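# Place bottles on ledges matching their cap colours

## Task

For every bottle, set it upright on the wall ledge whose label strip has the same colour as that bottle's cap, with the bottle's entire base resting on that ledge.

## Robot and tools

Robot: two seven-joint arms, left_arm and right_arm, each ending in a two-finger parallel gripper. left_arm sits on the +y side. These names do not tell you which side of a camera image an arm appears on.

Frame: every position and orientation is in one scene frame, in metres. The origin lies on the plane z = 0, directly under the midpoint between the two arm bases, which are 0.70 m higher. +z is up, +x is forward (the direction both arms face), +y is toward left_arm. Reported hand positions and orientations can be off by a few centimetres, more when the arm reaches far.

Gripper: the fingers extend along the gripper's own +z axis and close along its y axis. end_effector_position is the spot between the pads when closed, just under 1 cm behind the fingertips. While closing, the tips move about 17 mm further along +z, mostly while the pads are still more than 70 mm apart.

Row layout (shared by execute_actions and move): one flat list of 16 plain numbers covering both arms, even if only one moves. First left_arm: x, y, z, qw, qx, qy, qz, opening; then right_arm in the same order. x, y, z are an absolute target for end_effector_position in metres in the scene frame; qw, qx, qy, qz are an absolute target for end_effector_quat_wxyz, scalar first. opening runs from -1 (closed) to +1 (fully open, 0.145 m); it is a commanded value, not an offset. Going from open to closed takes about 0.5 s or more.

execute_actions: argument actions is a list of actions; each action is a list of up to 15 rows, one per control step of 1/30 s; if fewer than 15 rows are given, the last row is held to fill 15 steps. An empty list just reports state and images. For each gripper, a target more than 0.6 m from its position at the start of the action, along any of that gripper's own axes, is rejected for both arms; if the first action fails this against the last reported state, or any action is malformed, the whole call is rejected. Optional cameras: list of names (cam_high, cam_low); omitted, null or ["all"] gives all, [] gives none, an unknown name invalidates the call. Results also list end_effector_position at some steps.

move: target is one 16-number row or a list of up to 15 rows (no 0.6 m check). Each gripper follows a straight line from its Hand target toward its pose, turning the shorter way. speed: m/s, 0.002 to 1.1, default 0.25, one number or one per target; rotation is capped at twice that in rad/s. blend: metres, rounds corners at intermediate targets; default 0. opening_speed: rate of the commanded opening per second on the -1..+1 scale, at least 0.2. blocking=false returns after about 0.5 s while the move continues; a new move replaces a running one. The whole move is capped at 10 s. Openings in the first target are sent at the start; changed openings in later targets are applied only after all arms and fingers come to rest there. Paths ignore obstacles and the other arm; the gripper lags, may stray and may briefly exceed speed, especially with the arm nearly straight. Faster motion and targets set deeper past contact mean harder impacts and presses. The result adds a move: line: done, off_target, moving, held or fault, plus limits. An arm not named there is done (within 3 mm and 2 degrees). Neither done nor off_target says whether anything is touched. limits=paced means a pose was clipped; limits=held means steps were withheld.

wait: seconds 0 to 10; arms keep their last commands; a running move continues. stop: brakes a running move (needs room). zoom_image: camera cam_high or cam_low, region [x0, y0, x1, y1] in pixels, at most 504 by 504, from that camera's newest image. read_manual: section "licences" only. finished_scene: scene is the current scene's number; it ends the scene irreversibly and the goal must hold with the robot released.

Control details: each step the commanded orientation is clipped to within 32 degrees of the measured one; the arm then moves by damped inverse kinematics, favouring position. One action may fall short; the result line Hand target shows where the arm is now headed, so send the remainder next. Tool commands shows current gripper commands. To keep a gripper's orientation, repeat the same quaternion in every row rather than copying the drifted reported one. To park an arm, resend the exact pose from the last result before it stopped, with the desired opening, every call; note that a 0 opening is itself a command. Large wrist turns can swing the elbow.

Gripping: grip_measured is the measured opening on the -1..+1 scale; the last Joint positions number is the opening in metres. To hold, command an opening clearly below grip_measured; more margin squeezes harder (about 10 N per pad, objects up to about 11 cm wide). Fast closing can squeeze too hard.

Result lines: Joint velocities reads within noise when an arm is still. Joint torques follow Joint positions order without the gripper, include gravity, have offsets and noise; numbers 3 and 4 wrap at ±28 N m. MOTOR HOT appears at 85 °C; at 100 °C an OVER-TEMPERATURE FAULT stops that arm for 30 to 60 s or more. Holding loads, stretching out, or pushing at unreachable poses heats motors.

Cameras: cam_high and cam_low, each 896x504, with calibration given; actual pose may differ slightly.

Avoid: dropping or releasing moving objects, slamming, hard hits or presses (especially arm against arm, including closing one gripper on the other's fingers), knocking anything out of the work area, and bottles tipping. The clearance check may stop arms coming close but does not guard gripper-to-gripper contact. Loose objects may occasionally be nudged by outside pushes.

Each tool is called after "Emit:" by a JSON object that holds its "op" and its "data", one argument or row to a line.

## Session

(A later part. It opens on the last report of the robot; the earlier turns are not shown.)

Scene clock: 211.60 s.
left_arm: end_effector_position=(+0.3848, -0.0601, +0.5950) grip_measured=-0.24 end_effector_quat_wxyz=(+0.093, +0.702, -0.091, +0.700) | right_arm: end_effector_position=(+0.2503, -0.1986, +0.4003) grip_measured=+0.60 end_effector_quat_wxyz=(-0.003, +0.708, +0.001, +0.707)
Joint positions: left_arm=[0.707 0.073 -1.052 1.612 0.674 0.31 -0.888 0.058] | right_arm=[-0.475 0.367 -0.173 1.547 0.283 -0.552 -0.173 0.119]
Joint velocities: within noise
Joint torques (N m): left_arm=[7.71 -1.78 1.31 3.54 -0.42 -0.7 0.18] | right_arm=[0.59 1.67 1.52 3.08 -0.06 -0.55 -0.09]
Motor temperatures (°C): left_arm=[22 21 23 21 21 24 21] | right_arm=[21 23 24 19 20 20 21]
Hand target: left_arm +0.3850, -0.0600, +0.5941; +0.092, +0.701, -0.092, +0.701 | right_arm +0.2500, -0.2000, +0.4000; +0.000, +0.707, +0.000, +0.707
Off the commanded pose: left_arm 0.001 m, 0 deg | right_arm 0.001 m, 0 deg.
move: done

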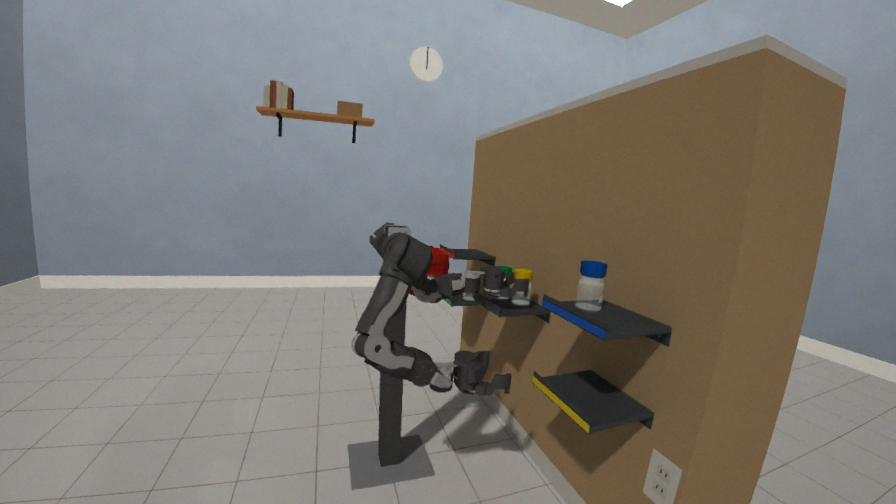

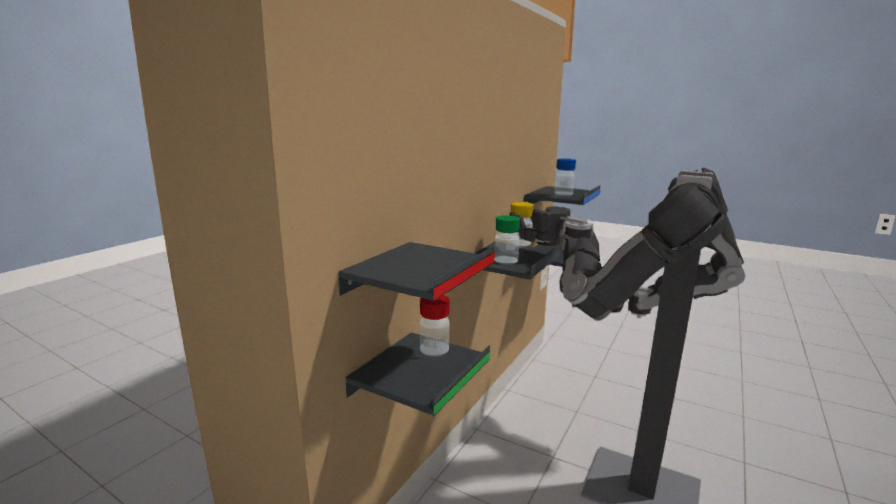

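Emit:
{"op": "move", "data": {
  "target": [0.385,-0.058,0.584,0.0923,0.701,-0.0923,0.701,-0.8,0.25,-0.2,0.4,0,0.7071,0,0.7071,0.6],
  "speed": 0.05,
  "cameras": ["cam_low"]
}}

Emit:
{"op": "zoom_image", "data": {
  "camera": "cam_low",
  "region": [460, 170, 620, 290]
}}

Scene clock: 219.80 s.
left_arm: end_effector_position=(+0.3849, -0.0579, +0.5849) grip_measured=-0.24 end_effector_quat_wxyz=(+0.092, +0.702, -0.091, +0.700) | right_arm: end_effector_position=(+0.2503, -0.1986, +0.4003) grip_measured=+0.60 end_effector_quat_wxyz=(-0.003, +0.708, +0.001, +0.707)
Joint positions: left_arm=[0.697 0.092 -1.075 1.597 0.673 0.268 -0.884 0.058] | right_arm=[-0.475 0.367 -0.173 1.547 0.283 -0.552 -0.173 0.119]
Joint velocities: within noise
Joint torques (N m): left_arm=[7.66 -1.81 1.33 3.59 -0.42 -0.69 0.19] | right_arm=[0.41 1.73 1.5 3.15 -0.04 -0.55 -0.11]
Motor temperatures (°C): left_arm=[23 21 23 22 22 24 21] | right_arm=[21 23 23 19 20 20 21]
Hand target: left_arm +0.3850, -0.0580, +0.5840; +0.092, +0.701, -0.092, +0.701 | right_arm +0.2500, -0.2000, +0.4000; +0.000, +0.707, +0.000, +0.707
Off the commanded pose: left_arm 0.001 m, 0 deg | right_arm 0.001 m, 0 deg.
move: done
Images, in order (width x height): cam_low 896x504.

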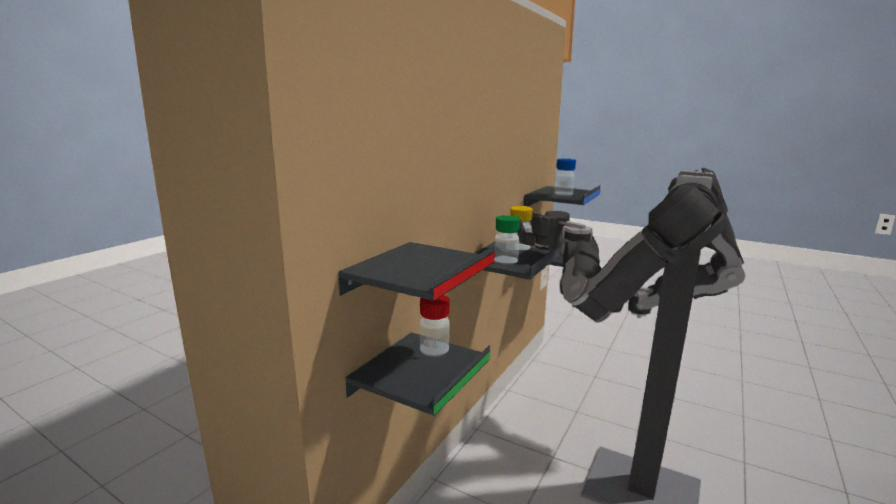

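Scaled by 3.150 from the camera's 896x504 image, which has a finer 1280x720 frame.

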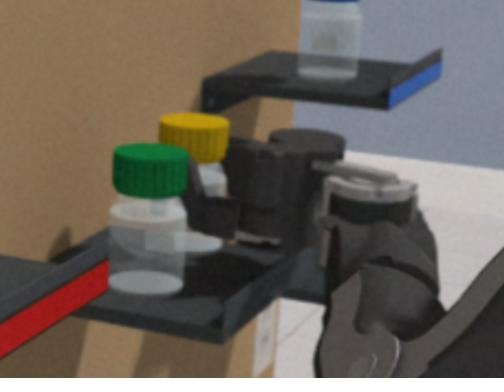

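Emit:
{"op": "move", "data": {
  "target": [0.385,-0.058,0.575,0.0923,0.701,-0.0923,0.701,-0.8,0.25,-0.2,0.4,0,0.7071,0,0.7071,0.6],
  "speed": 0.04,
  "cameras": ["cam_low"]
}}

Emit:
{"op": "zoom_image", "data": {
  "camera": "cam_low",
  "region": [460, 170, 620, 290]
}}

Scene clock: 225.80 s.
left_arm: end_effector_position=(+0.3852, -0.0579, +0.5818) grip_measured=-0.24 end_effector_quat_wxyz=(+0.094, +0.696, -0.088, +0.707) | right_arm: end_effector_position=(+0.2503, -0.1986, +0.4003) grip_measured=+0.60 end_effector_quat_wxyz=(-0.003, +0.708, +0.001, +0.707)
Joint positions: left_arm=[0.694 0.096 -1.091 1.579 0.658 0.223 -0.882 0.058] | right_arm=[-0.475 0.367 -0.173 1.547 0.283 -0.552 -0.173 0.119]
Joint velocities: within noise
Joint torques (N m): left_arm=[6.18 -1.38 0.96 2.76 -0.15 -0.46 0.27] | right_arm=[0.41 1.65 1.52 3.18 -0.04 -0.54 -0.11]
Motor temperatures (°C): left_arm=[23 21 23 22 22 24 21] | right_arm=[21 23 23 20 20 20 21]
Hand target: left_arm +0.3849, -0.0580, +0.5749; +0.092, +0.701, -0.092, +0.701 | right_arm +0.2500, -0.2000, +0.4000; +0.000, +0.707, +0.000, +0.707
Off the commanded pose: left_arm 0.007 m, 1 deg | right_arm 0.001 m, 0 deg.
move: off_target (left_arm)
Images, in order (width x height): cam_low 896x504.

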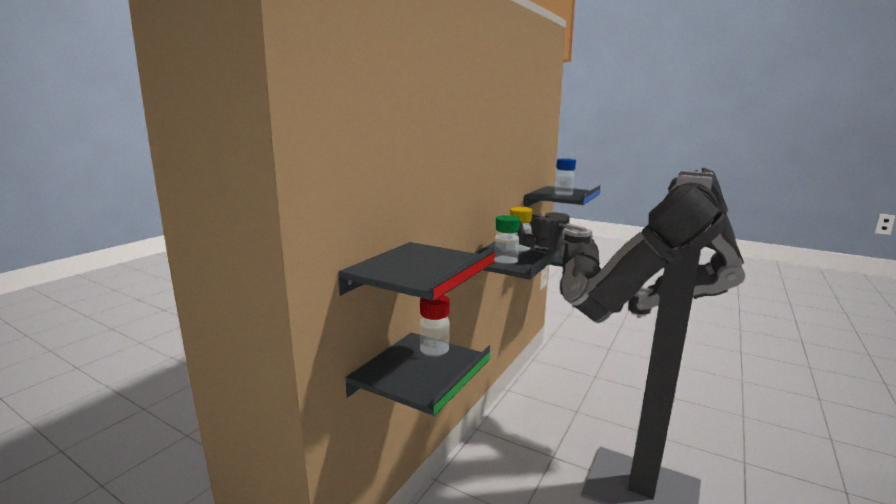

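Scaled by 3.150 from the camera's 896x504 image, which has a finer 1280x720 frame.

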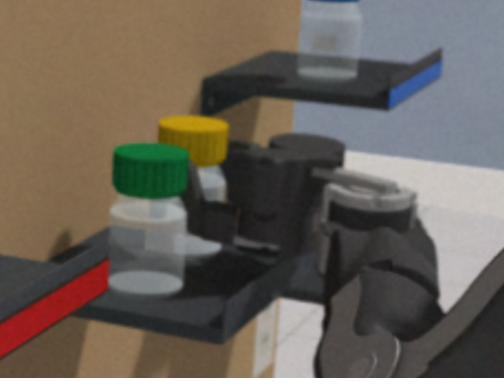

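Emit:
{"op": "move", "data": {
  "target": [
    [0.385,-0.058,0.582,0.0923,0.701,-0.0923,0.701,0.03,0.25,-0.2,0.4,0,0.7071,0,0.7071,0.6],
    [0.27,-0.06,0.586,0.0923,0.701,-0.0923,0.701,0.03,0.25,-0.2,0.4,0,0.7071,0,0.7071,0.6]
  ],
  "speed": [0.05,0.12],
  "opening_speed": 0.8
}}

Emit:
{"op": "zoom_image", "data": {
  "camera": "cam_low",
  "region": [460, 170, 620, 290]
}}

Emit:
{"op": "zoom_image", "data": {
  "camera": "cam_high",
  "region": [420, 230, 580, 330]
}}

Scene clock: 240.37 s.
left_arm: end_effector_position=(+0.2699, -0.0609, +0.5861) grip_measured=+0.03 end_effector_quat_wxyz=(+0.095, +0.700, -0.094, +0.701) | right_arm: end_effector_position=(+0.2503, -0.1986, +0.4003) grip_measured=+0.60 end_effector_quat_wxyz=(-0.003, +0.708, +0.001, +0.707)
Joint positions: left_arm=[0.428 0.113 -1.278 2.015 0.486 0.419 -1.193 0.078] | right_arm=[-0.475 0.367 -0.173 1.547 0.283 -0.552 -0.173 0.119]
Joint velocities: within noise
Joint torques (N m): left_arm=[4.29 -2.68 1.22 4.62 -0.36 -0.2 -0.04] | right_arm=[0.59 1.73 1.58 3.15 -0.05 -0.56 -0.1]
Motor temperatures (°C): left_arm=[23 21 23 22 22 24 21] | right_arm=[21 23 23 20 20 21 21]
Hand target: left_arm +0.2700, -0.0600, +0.5860; +0.092, +0.701, -0.092, +0.701 | right_arm +0.2500, -0.2000, +0.4000; +0.000, +0.707, +0.000, +0.707
Off the commanded pose: left_arm 0.001 m, 0 deg | right_arm 0.001 m, 0 deg.
move: done

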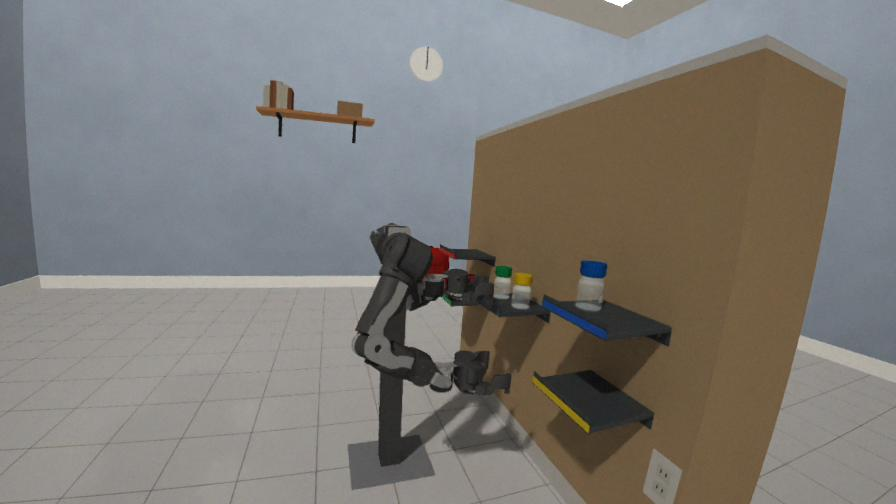

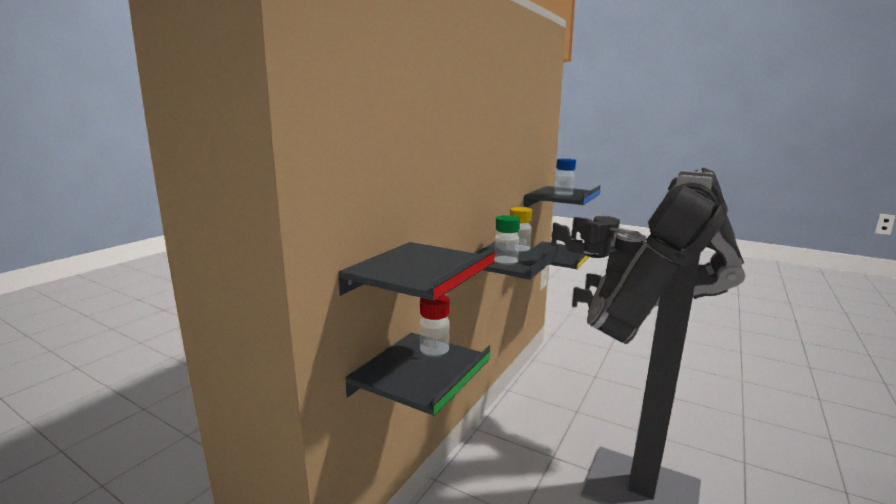

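Scaled by 3.150 from the camera's 896x504 image, which has a finer 1280x720 frame.

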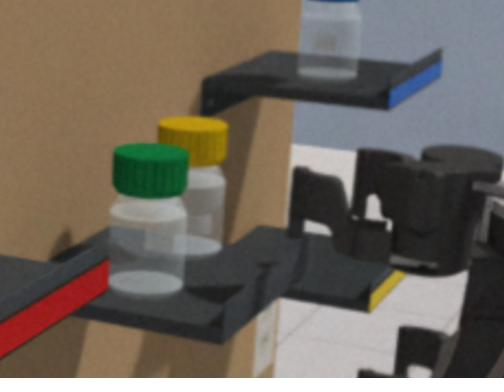

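Scaled by 3.150 from the camera's 896x504 image, which has a finer 1280x720 frame.

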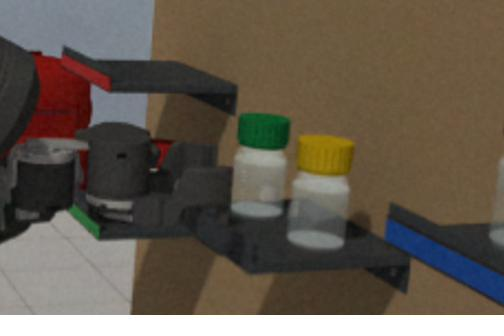

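Emit:
{"op": "move", "data": {
  "target": [
    [0.25,0.14,0.56,0,0.7071,0,0.7071,0.9,0.245,-0.2,0.47,0,0.7071,0,0.7071,0.2],
    [0.25,0.3,0.49,0,0.7071,0,0.7071,0.9,0.25,-0.12,0.58,-0.0923,0.701,0.0923,0.701,0.2],
    [0.325,0.34,0.487,0,0.7071,0,0.7071,0.9,0.32,-0.078,0.59,-0.0923,0.701,0.0923,0.701,0.2]
  ],
  "blend": [0.03,0.03,0],
  "speed": 0.22
}}

Emit:
{"op": "zoom_image", "data": {
  "camera": "cam_low",
  "region": [400, 170, 640, 380]
}}

Emit:
{"op": "zoom_image", "data": {
  "camera": "cam_high",
  "region": [420, 230, 580, 330]
}}

Scene clock: 261.70 s.
left_arm: end_effector_position=(+0.3255, +0.3410, +0.4899) grip_measured=+0.90 end_effector_quat_wxyz=(-0.002, +0.704, -0.001, +0.710) | right_arm: end_effector_position=(+0.3198, -0.0777, +0.5917) grip_measured=+0.20 end_effector_quat_wxyz=(-0.095, +0.699, +0.093, +0.703)
Joint positions: left_arm=[-0.132 1.198 -0.505 1.471 1.178 -0.645 -0.109 0.139] | right_arm=[0.007 0.314 -0.38 2.206 0.336 0.491 -0.296 0.09]
Joint velocities: within noise
Joint torques (N m): left_arm=[4.05 5.89 1.98 1.39 0.13 -0.52 0.23] | right_arm=[2.57 0.28 0.7 3.45 -0.11 -0.3 -0.13]
Motor temperatures (°C): left_arm=[22 21 23 22 22 24 21] | right_arm=[21 23 23 20 20 21 21]
Hand target: left_arm +0.3249, +0.3400, +0.4870; +0.000, +0.707, +0.000, +0.707 | right_arm +0.3200, -0.0780, +0.5900; -0.092, +0.701, +0.092, +0.701
Off the commanded pose: left_arm 0.003 m, 1 deg | right_arm 0.002 m, 0 deg.
move: done

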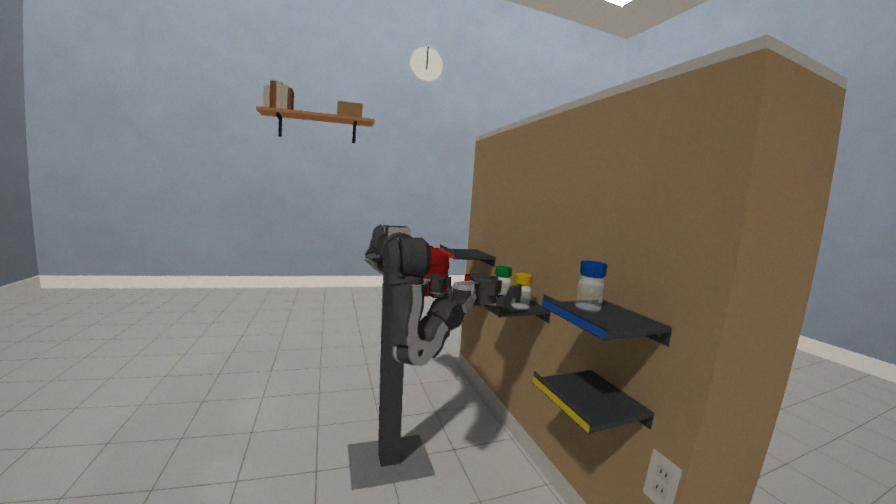

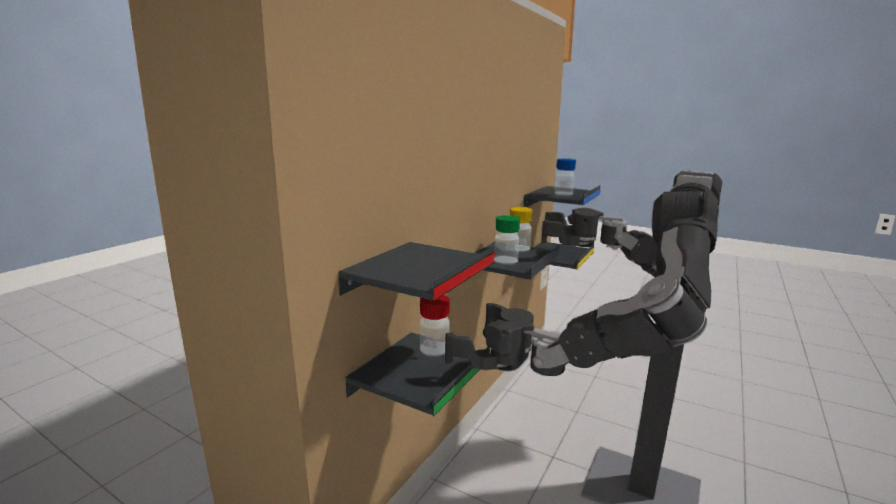

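Scaled by 2.100 from the camera's 896x504 image, which has a finer 1280x720 frame.

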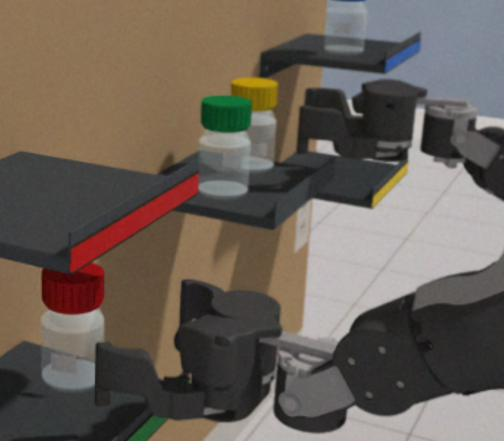

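Scaled by 3.150 from the camera's 896x504 image, which has a finer 1280x720 frame.

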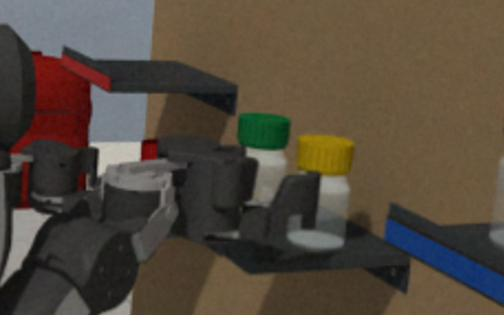

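Emit:
{"op": "move", "data": {
  "target": [
    [0.36,0.34,0.483,0,0.7071,0,0.7071,0.9,0.35,-0.061,0.587,-0.0923,0.701,0.0923,0.701,0.3]
  ],
  "speed": 0.15
}}

Emit:
{"op": "zoom_image", "data": {
  "camera": "cam_low",
  "region": [480, 180, 600, 280]
}}

Emit:
{"op": "zoom_image", "data": {
  "camera": "cam_high",
  "region": [460, 250, 560, 330]
}}

Scene clock: 290.13 s.
left_arm: end_effector_position=(+0.3604, +0.3417, +0.4863) grip_measured=+0.90 end_effector_quat_wxyz=(-0.003, +0.704, +0.001, +0.710) | right_arm: end_effector_position=(+0.3499, -0.0616, +0.5879) grip_measured=+0.30 end_effector_quat_wxyz=(-0.093, +0.701, +0.092, +0.702)
Joint positions: left_arm=[0.096 1.077 -0.572 1.319 1.141 -0.531 -0.041 0.139] | right_arm=[0.145 0.233 -0.428 2.05 0.31 0.495 -0.296 0.098]
Joint velocities: within noise
Joint torques (N m): left_arm=[5.13 5.79 1.85 1.65 0.07 -0.52 0.23] | right_arm=[3.57 -0.25 0.49 3.4 -0.09 -0.48 -0.02]
Motor temperatures (°C): left_arm=[22 23 23 21 21 24 21] | right_arm=[21 23 22 20 20 20 21]
Hand target: left_arm +0.3600, +0.3400, +0.4831; +0.000, +0.707, +0.000, +0.707 | right_arm +0.3500, -0.0610, +0.5870; -0.092, +0.701, +0.092, +0.701
Off the commanded pose: left_arm 0.004 m, 1 deg | right_arm 0.001 m, 0 deg.
move: off_target (left_arm)

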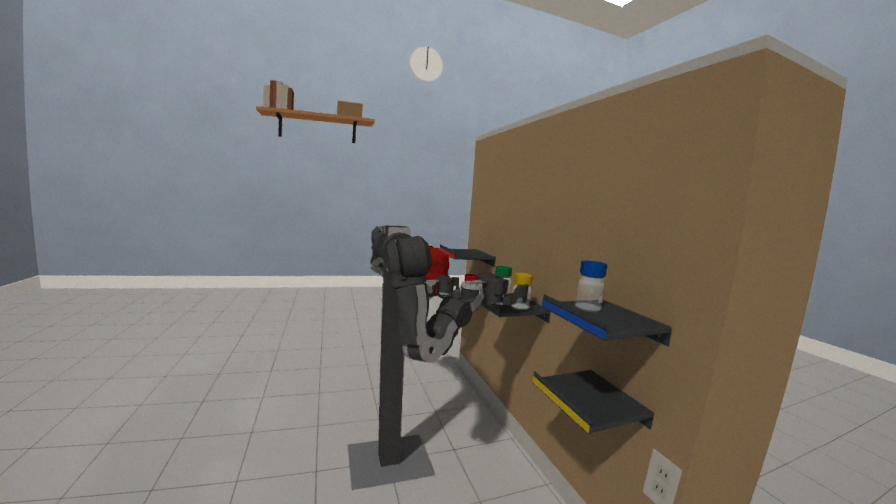

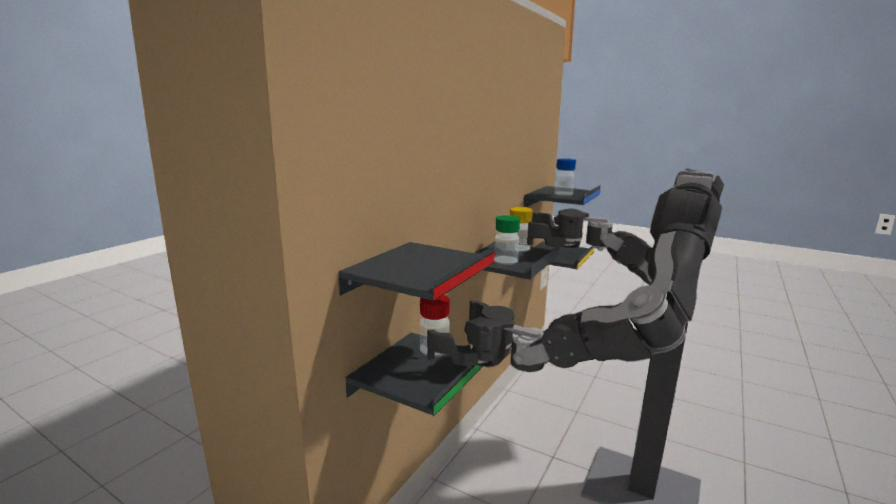

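Scaled by 4.200 from the camera's 896x504 image, which has a finer 1280x720 frame.

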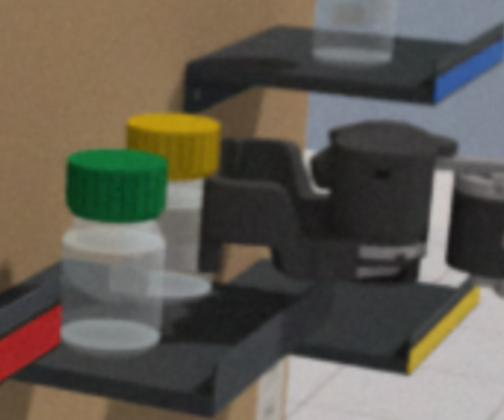

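Scaled by 5.040 from the camera's 896x504 image, which has a finer 1280x720 frame.

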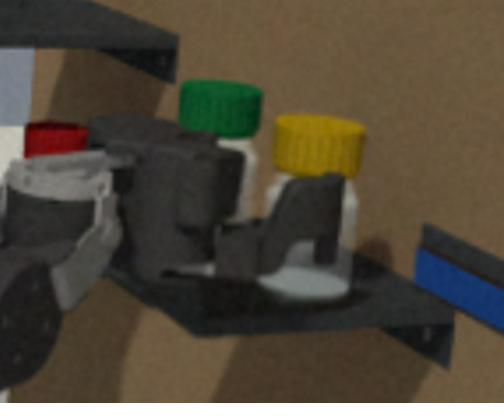

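Emit:
{"op": "move", "data": {
  "target": [
    [0.39,0.339,0.481,0,0.7071,0,0.7071,0.9,0.385,-0.056,0.586,-0.0923,0.701,0.0923,0.701,0.3],
    [0.389,0.339,0.481,0,0.7071,0,0.7071,-0.7,0.385,-0.056,0.586,-0.0923,0.701,0.0923,0.701,-0.7]
  ],
  "speed": 0.1,
  "opening_speed": 1.3
}}

Emit:
{"op": "zoom_image", "data": {
  "camera": "cam_low",
  "region": [400, 180, 600, 380]
}}

Emit:
{"op": "zoom_image", "data": {
  "camera": "cam_high",
  "region": [430, 250, 560, 330]
}}

Scene clock: 304.37 s.
left_arm: end_effector_position=(+0.3902, +0.3408, +0.4849) grip_measured=-0.27 end_effector_quat_wxyz=(-0.002, +0.703, +0.002, +0.711) | right_arm: end_effector_position=(+0.3855, -0.0576, +0.5870) grip_measured=-0.25 end_effector_quat_wxyz=(-0.089, +0.701, +0.091, +0.702)
Joint positions: left_arm=[0.269 0.976 -0.622 1.175 1.107 -0.466 0.013 0.055] | right_arm=[0.284 0.191 -0.429 1.873 0.32 0.468 -0.268 0.057]
Joint velocities: within noise
Joint torques (N m): left_arm=[5.1 6.13 1.8 2.48 0.14 -0.54 0.21] | right_arm=[4.31 -0.65 0.59 3.59 0.01 -0.53 0.11]
Motor temperatures (°C): left_arm=[23 23 23 21 21 24 21] | right_arm=[22 23 22 20 20 20 21]
Hand target: left_arm +0.3890, +0.3390, +0.4811; +0.000, +0.707, +0.000, +0.707 | right_arm +0.3850, -0.0560, +0.5860; -0.092, +0.701, +0.092, +0.701
Off the commanded pose: left_arm 0.004 m, 1 deg | right_arm 0.002 m, 0 deg.
move: off_target (left_arm); target 2's new opening was sent with left_arm's hand 0.004 m and 1 deg from that target

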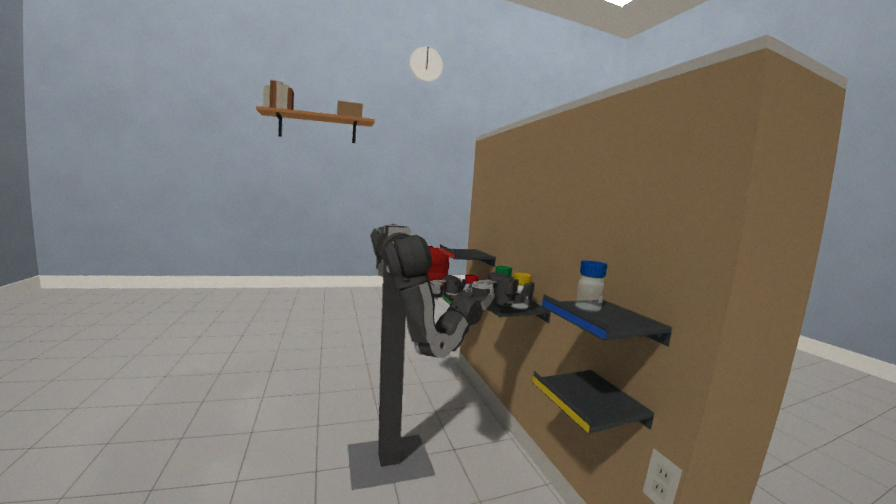

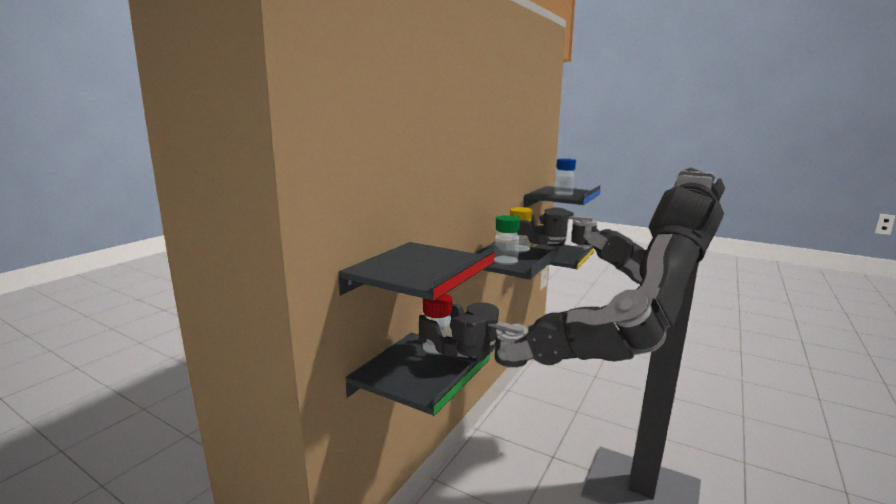

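Scaled by 2.520 from the camera's 896x504 image, which has a finer 1280x720 frame.

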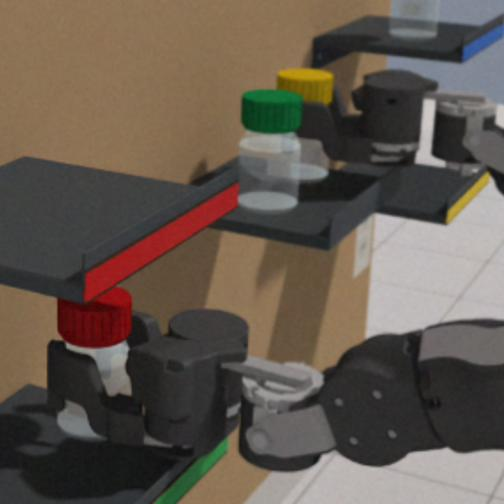

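Scaled by 3.877 from the camera's 896x504 image, which has a finer 1280x720 frame.

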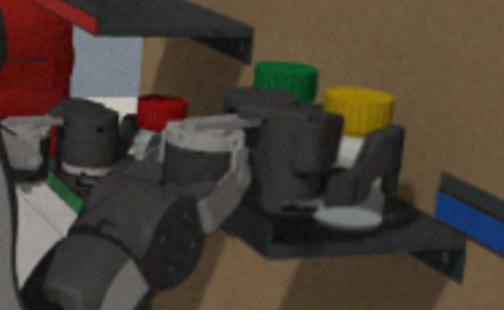

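Emit:
{"op": "move", "data": {
  "target": [
    [0.389,0.339,0.515,0,0.7071,0,0.7071,-0.8,0.385,-0.056,0.63,-0.0923,0.701,0.0923,0.701,-0.8],
    [0.25,0.34,0.52,0,0.7071,0,0.7071,-0.8,0.25,-0.12,0.63,0,0.7071,0,0.7071,-0.8],
    [0.25,0.35,0.64,0,0.7071,0,0.7071,-0.8,0.25,-0.27,0.55,0,0.7071,0,0.7071,-0.8],
    [0.26,0.375,0.735,0,0.7071,0,0.7071,-0.8,0.255,-0.365,0.515,0,0.7071,0,0.7071,-0.8]
  ],
  "blend": [0.01,0.02,0.04,0],
  "speed": 0.2
}}

Emit:
{"op": "zoom_image", "data": {
  "camera": "cam_high",
  "region": [430, 210, 680, 430]
}}

Scene clock: 325.37 s.
left_arm: end_effector_position=(+0.2601, +0.3752, +0.7339) grip_measured=-0.27 end_effector_quat_wxyz=(-0.001, +0.709, +0.001, +0.705) | right_arm: end_effector_position=(+0.2544, -0.3651, +0.5107) grip_measured=-0.25 end_effector_quat_wxyz=(+0.000, +0.714, -0.001, +0.701)
Joint positions: left_arm=[-1.202 1.048 1.575 1.951 1.517 0.376 0.15 0.055] | right_arm=[-0.746 0.781 0.478 1.662 0.945 -0.303 0.275 0.057]
Joint velocities: within noise
Joint torques (N m): left_arm=[1.65 2.94 2.84 0.38 0.19 -0.77 0.2] | right_arm=[1.04 4.55 4.83 3.18 0.37 -0.73 0.18]
Motor temperatures (°C): left_arm=[23 24 24 21 21 24 21] | right_arm=[22 23 22 21 20 21 21]
Hand target: left_arm +0.2600, +0.3749, +0.7350; +0.000, +0.707, +0.000, +0.707 | right_arm +0.2550, -0.3650, +0.5151; +0.000, +0.707, +0.000, +0.707
Off the commanded pose: left_arm 0.001 m, 0 deg | right_arm 0.004 m, 1 deg.
joint read past its limit (left arm) — joint 3 (upper arm roll), upper limit.
move: off_target (right_arm)

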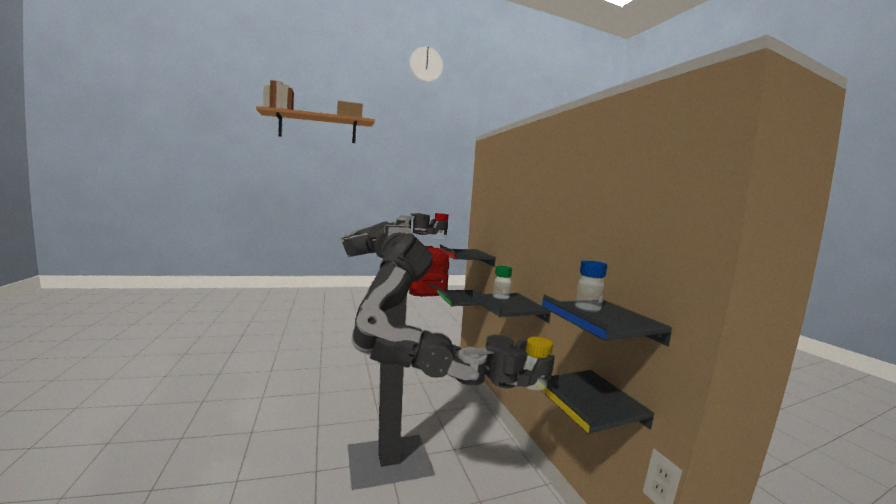

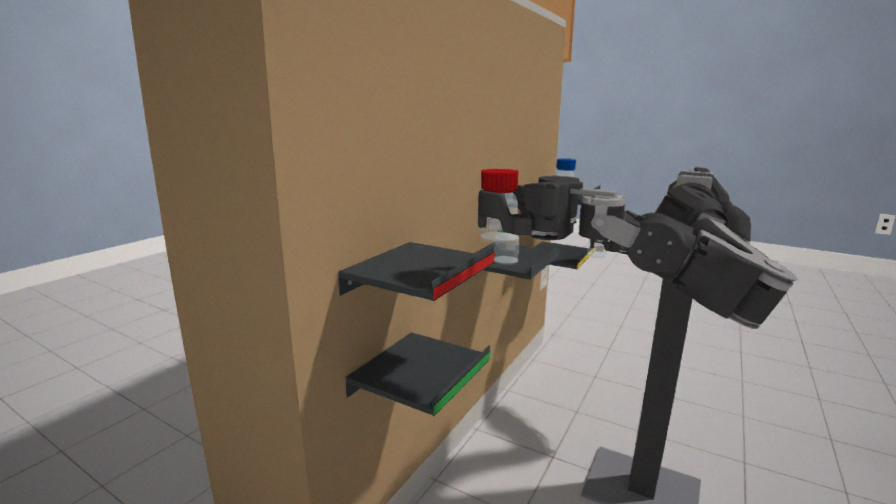

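Scaled by 2.016 from the camera's 896x504 image, which has a finer 1280x720 frame.

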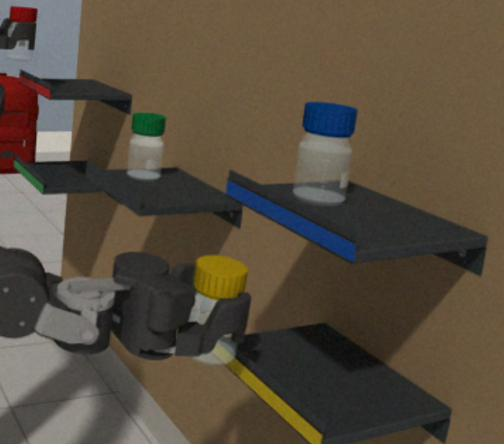

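Emit:
{"op": "move", "data": {
  "target": [
    [0.388,0.375,0.73,0,0.7071,0,0.7071,-0.8,0.385,-0.368,0.524,0,0.7071,0,0.7071,-0.8],
    [0.388,0.375,0.69,0,0.7071,0,0.7071,-0.8,0.385,-0.368,0.494,0,0.7071,0,0.7071,-0.8]
  ],
  "speed": [0.2,0.08]
}}

Emit:
{"op": "zoom_image", "data": {
  "camera": "cam_high",
  "region": [430, 210, 680, 430]
}}

Emit:
{"op": "zoom_image", "data": {
  "camera": "cam_low",
  "region": [330, 170, 550, 300]
}}

Scene clock: 336.73 s.
left_arm: end_effector_position=(+0.3883, +0.3739, +0.6880) grip_measured=-0.27 end_effector_quat_wxyz=(+0.001, +0.711, -0.002, +0.703) | right_arm: end_effector_position=(+0.3841, -0.3690, +0.4910) grip_measured=-0.25 end_effector_quat_wxyz=(+0.001, +0.712, -0.002, +0.702)
Joint positions: left_arm=[-1.372 1.613 1.331 1.523 1.579 -0.029 0.01 0.055] | right_arm=[0.122 0.785 -0.049 1.123 0.808 -0.213 0.28 0.057]
Joint velocities: within noise
Joint torques (N m): left_arm=[5.55 1.46 3.74 0.23 0.2 -0.97 0.02] | right_arm=[4.63 6.42 3.28 3.11 0.3 -0.74 0.19]
Motor temperatures (°C): left_arm=[22 23 24 21 21 25 21] | right_arm=[21 23 23 20 20 21 21]
Hand target: left_arm +0.3880, +0.3751, +0.6899; +0.000, +0.707, +0.000, +0.707 | right_arm +0.3850, -0.3679, +0.4939; +0.000, +0.707, +0.000, +0.707
Off the commanded pose: left_arm 0.002 m, 1 deg | right_arm 0.003 m, 1 deg.
move: done

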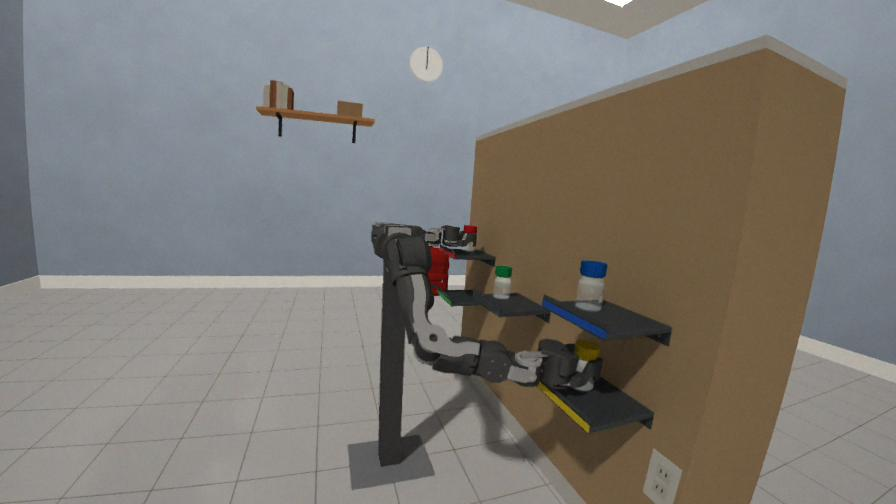

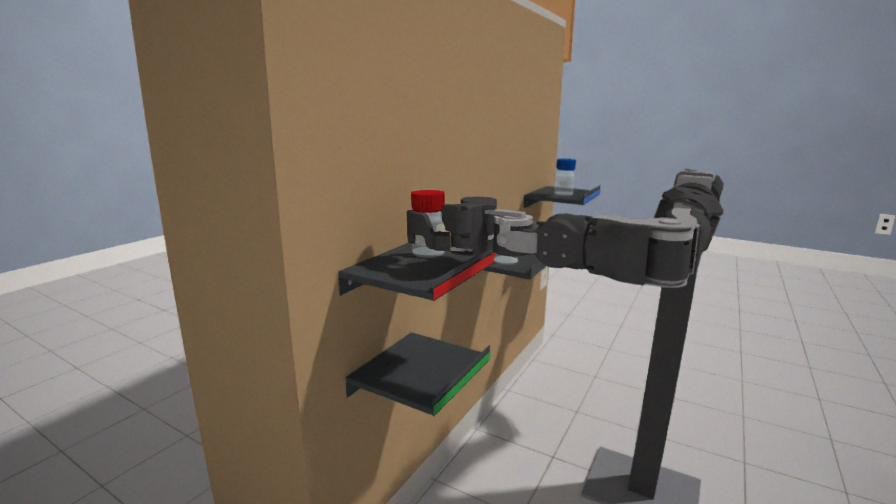

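Scaled by 2.016 from the camera's 896x504 image, which has a finer 1280x720 frame.

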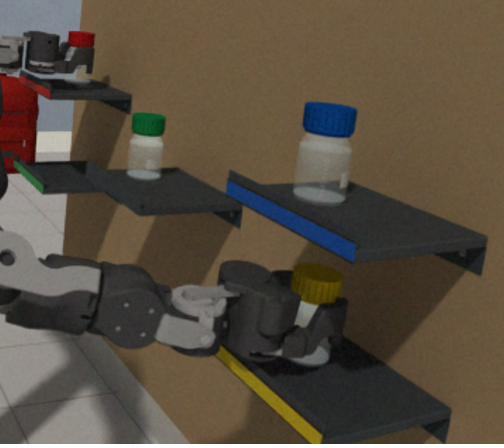

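Scaled by 2.291 from the camera's 896x504 image, which has a finer 1280x720 frame.

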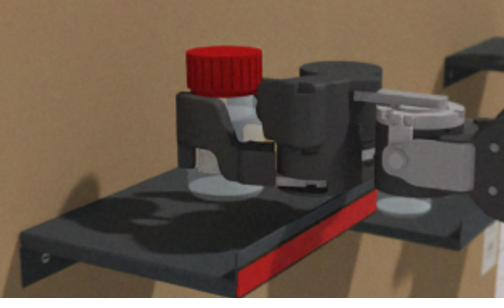

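Lower to contact slowly.

Emit:
{"op": "move", "data": {
  "target": [0.388,0.375,0.68,0,0.7071,0,0.7071,-0.8,0.385,-0.368,0.484,0,0.7071,0,0.7071,-0.8],
  "speed": 0.04
}}

Emit:
{"op": "zoom_image", "data": {
  "camera": "cam_high",
  "region": [430, 210, 680, 430]
}}

Emit:
{"op": "zoom_image", "data": {
  "camera": "cam_low",
  "region": [330, 170, 550, 300]
}}

Scene clock: 344.67 s.
left_arm: end_effector_position=(+0.3879, +0.3745, +0.6800) grip_measured=-0.27 end_effector_quat_wxyz=(+0.001, +0.709, -0.001, +0.705) | right_arm: end_effector_position=(+0.3854, -0.3703, +0.4895) grip_measured=-0.25 end_effector_quat_wxyz=(+0.003, +0.701, -0.001, +0.713)
Joint positions: left_arm=[-1.407 1.613 1.327 1.522 1.58 -0.074 0.01 0.055] | right_arm=[0.142 0.766 -0.053 1.08 0.798 -0.263 0.301 0.057]
Joint velocities: within noise
Joint torques (N m): left_arm=[4.89 1.7 3.28 0.02 0.2 -0.96 0.02] | right_arm=[3.84 5.5 1.33 2.22 0.22 -0.25 0.11]
Motor temperatures (°C): left_arm=[22 22 25 21 21 25 21] | right_arm=[22 23 23 20 20 21 21]
Hand target: left_arm +0.3880, +0.3751, +0.6799; +0.000, +0.707, +0.000, +0.707 | right_arm +0.3849, -0.3681, +0.4841; +0.000, +0.707, +0.000, +0.707
Off the commanded pose: left_arm 0.000 m, 0 deg | right_arm 0.006 m, 1 deg.
move: off_target (right_arm)

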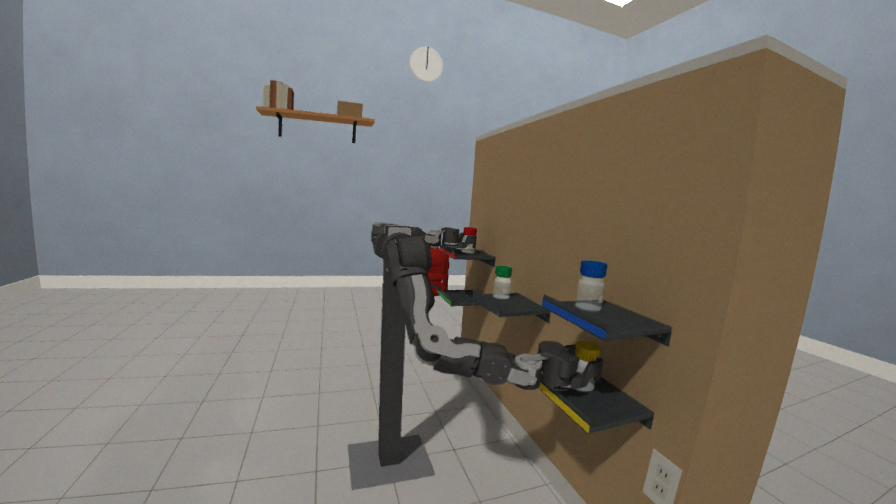

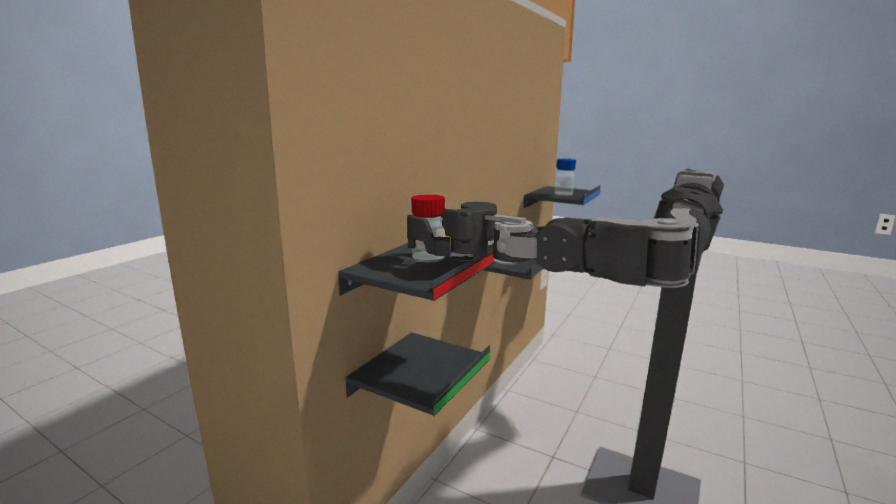

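Scaled by 2.016 from the camera's 896x504 image, which has a finer 1280x720 frame.

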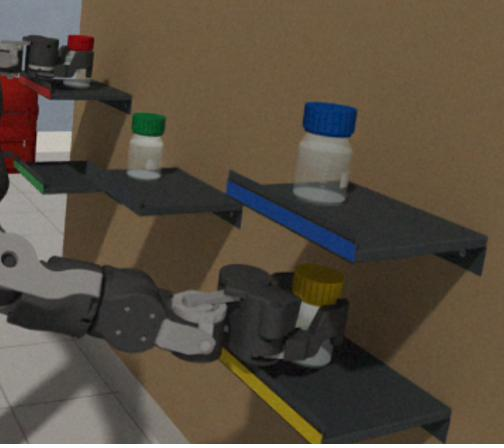

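Scaled by 2.291 from the camera's 896x504 image, which has a finer 1280x720 frame.

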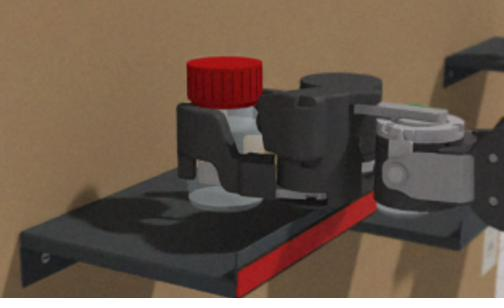

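Emit:
{"op": "move", "data": {
  "target": [0.388,0.375,0.672,0,0.7071,0,0.7071,-0.8,0.385,-0.37,0.489,0,0.7071,0,0.7071,0.4],
  "speed": 0.03,
  "opening_speed": 1
}}

Emit:
{"op": "zoom_image", "data": {
  "camera": "cam_low",
  "region": [330, 170, 550, 300]
}}

Scene clock: 352.23 s.
left_arm: end_effector_position=(+0.3877, +0.3752, +0.6775) grip_measured=-0.27 end_effector_quat_wxyz=(+0.001, +0.701, +0.000, +0.713) | right_arm: end_effector_position=(+0.3854, -0.3705, +0.4895) grip_measured=+0.40 end_effector_quat_wxyz=(+0.001, +0.706, -0.001, +0.709)
Joint positions: left_arm=[-1.407 1.615 1.297 1.519 1.585 -0.128 0.01 0.055] | right_arm=[0.14 0.772 -0.053 1.087 0.802 -0.246 0.301 0.105]
Joint velocities: within noise
Joint torques (N m): left_arm=[4.84 2.12 1.99 0.03 0.13 -0.46 0.03] | right_arm=[3.78 7.32 2.88 3.55 0.36 -0.27 0.09]
Motor temperatures (°C): left_arm=[23 22 25 21 21 25 21] | right_arm=[22 24 23 20 20 21 21]
Hand target: left_arm +0.3880, +0.3749, +0.6721; +0.000, +0.707, +0.000, +0.707 | right_arm +0.3850, -0.3701, +0.4890; +0.000, +0.707, +0.000, +0.707
Off the commanded pose: left_arm 0.005 m, 1 deg | right_arm 0.001 m, 0 deg.
move: off_target (left_arm)

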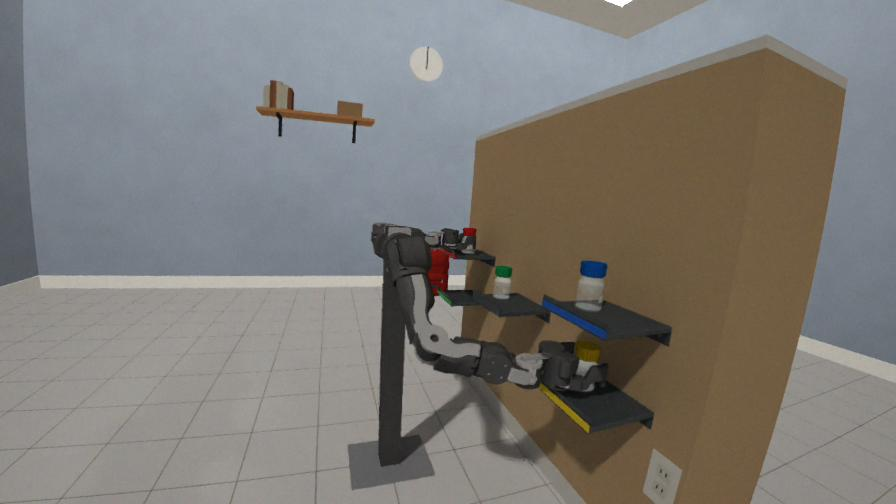

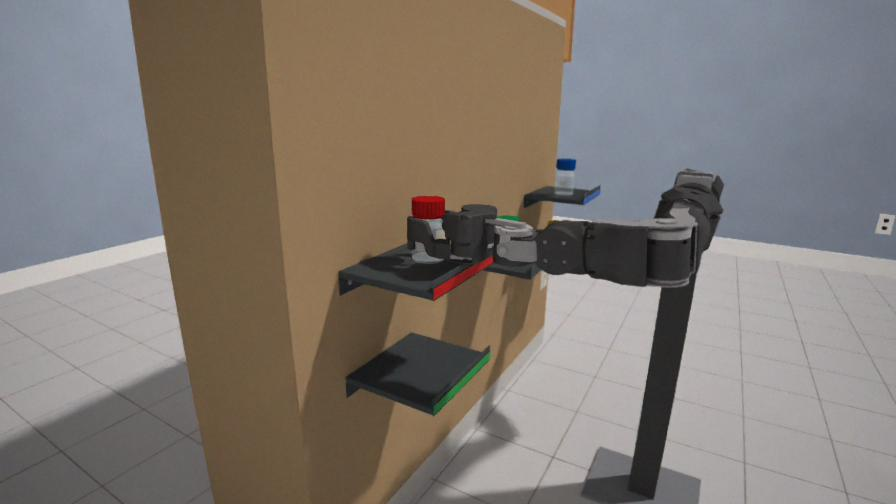

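Scaled by 2.291 from the camera's 896x504 image, which has a finer 1280x720 frame.

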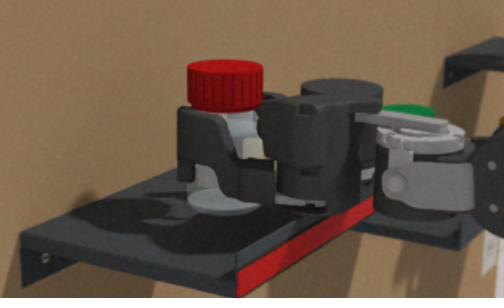

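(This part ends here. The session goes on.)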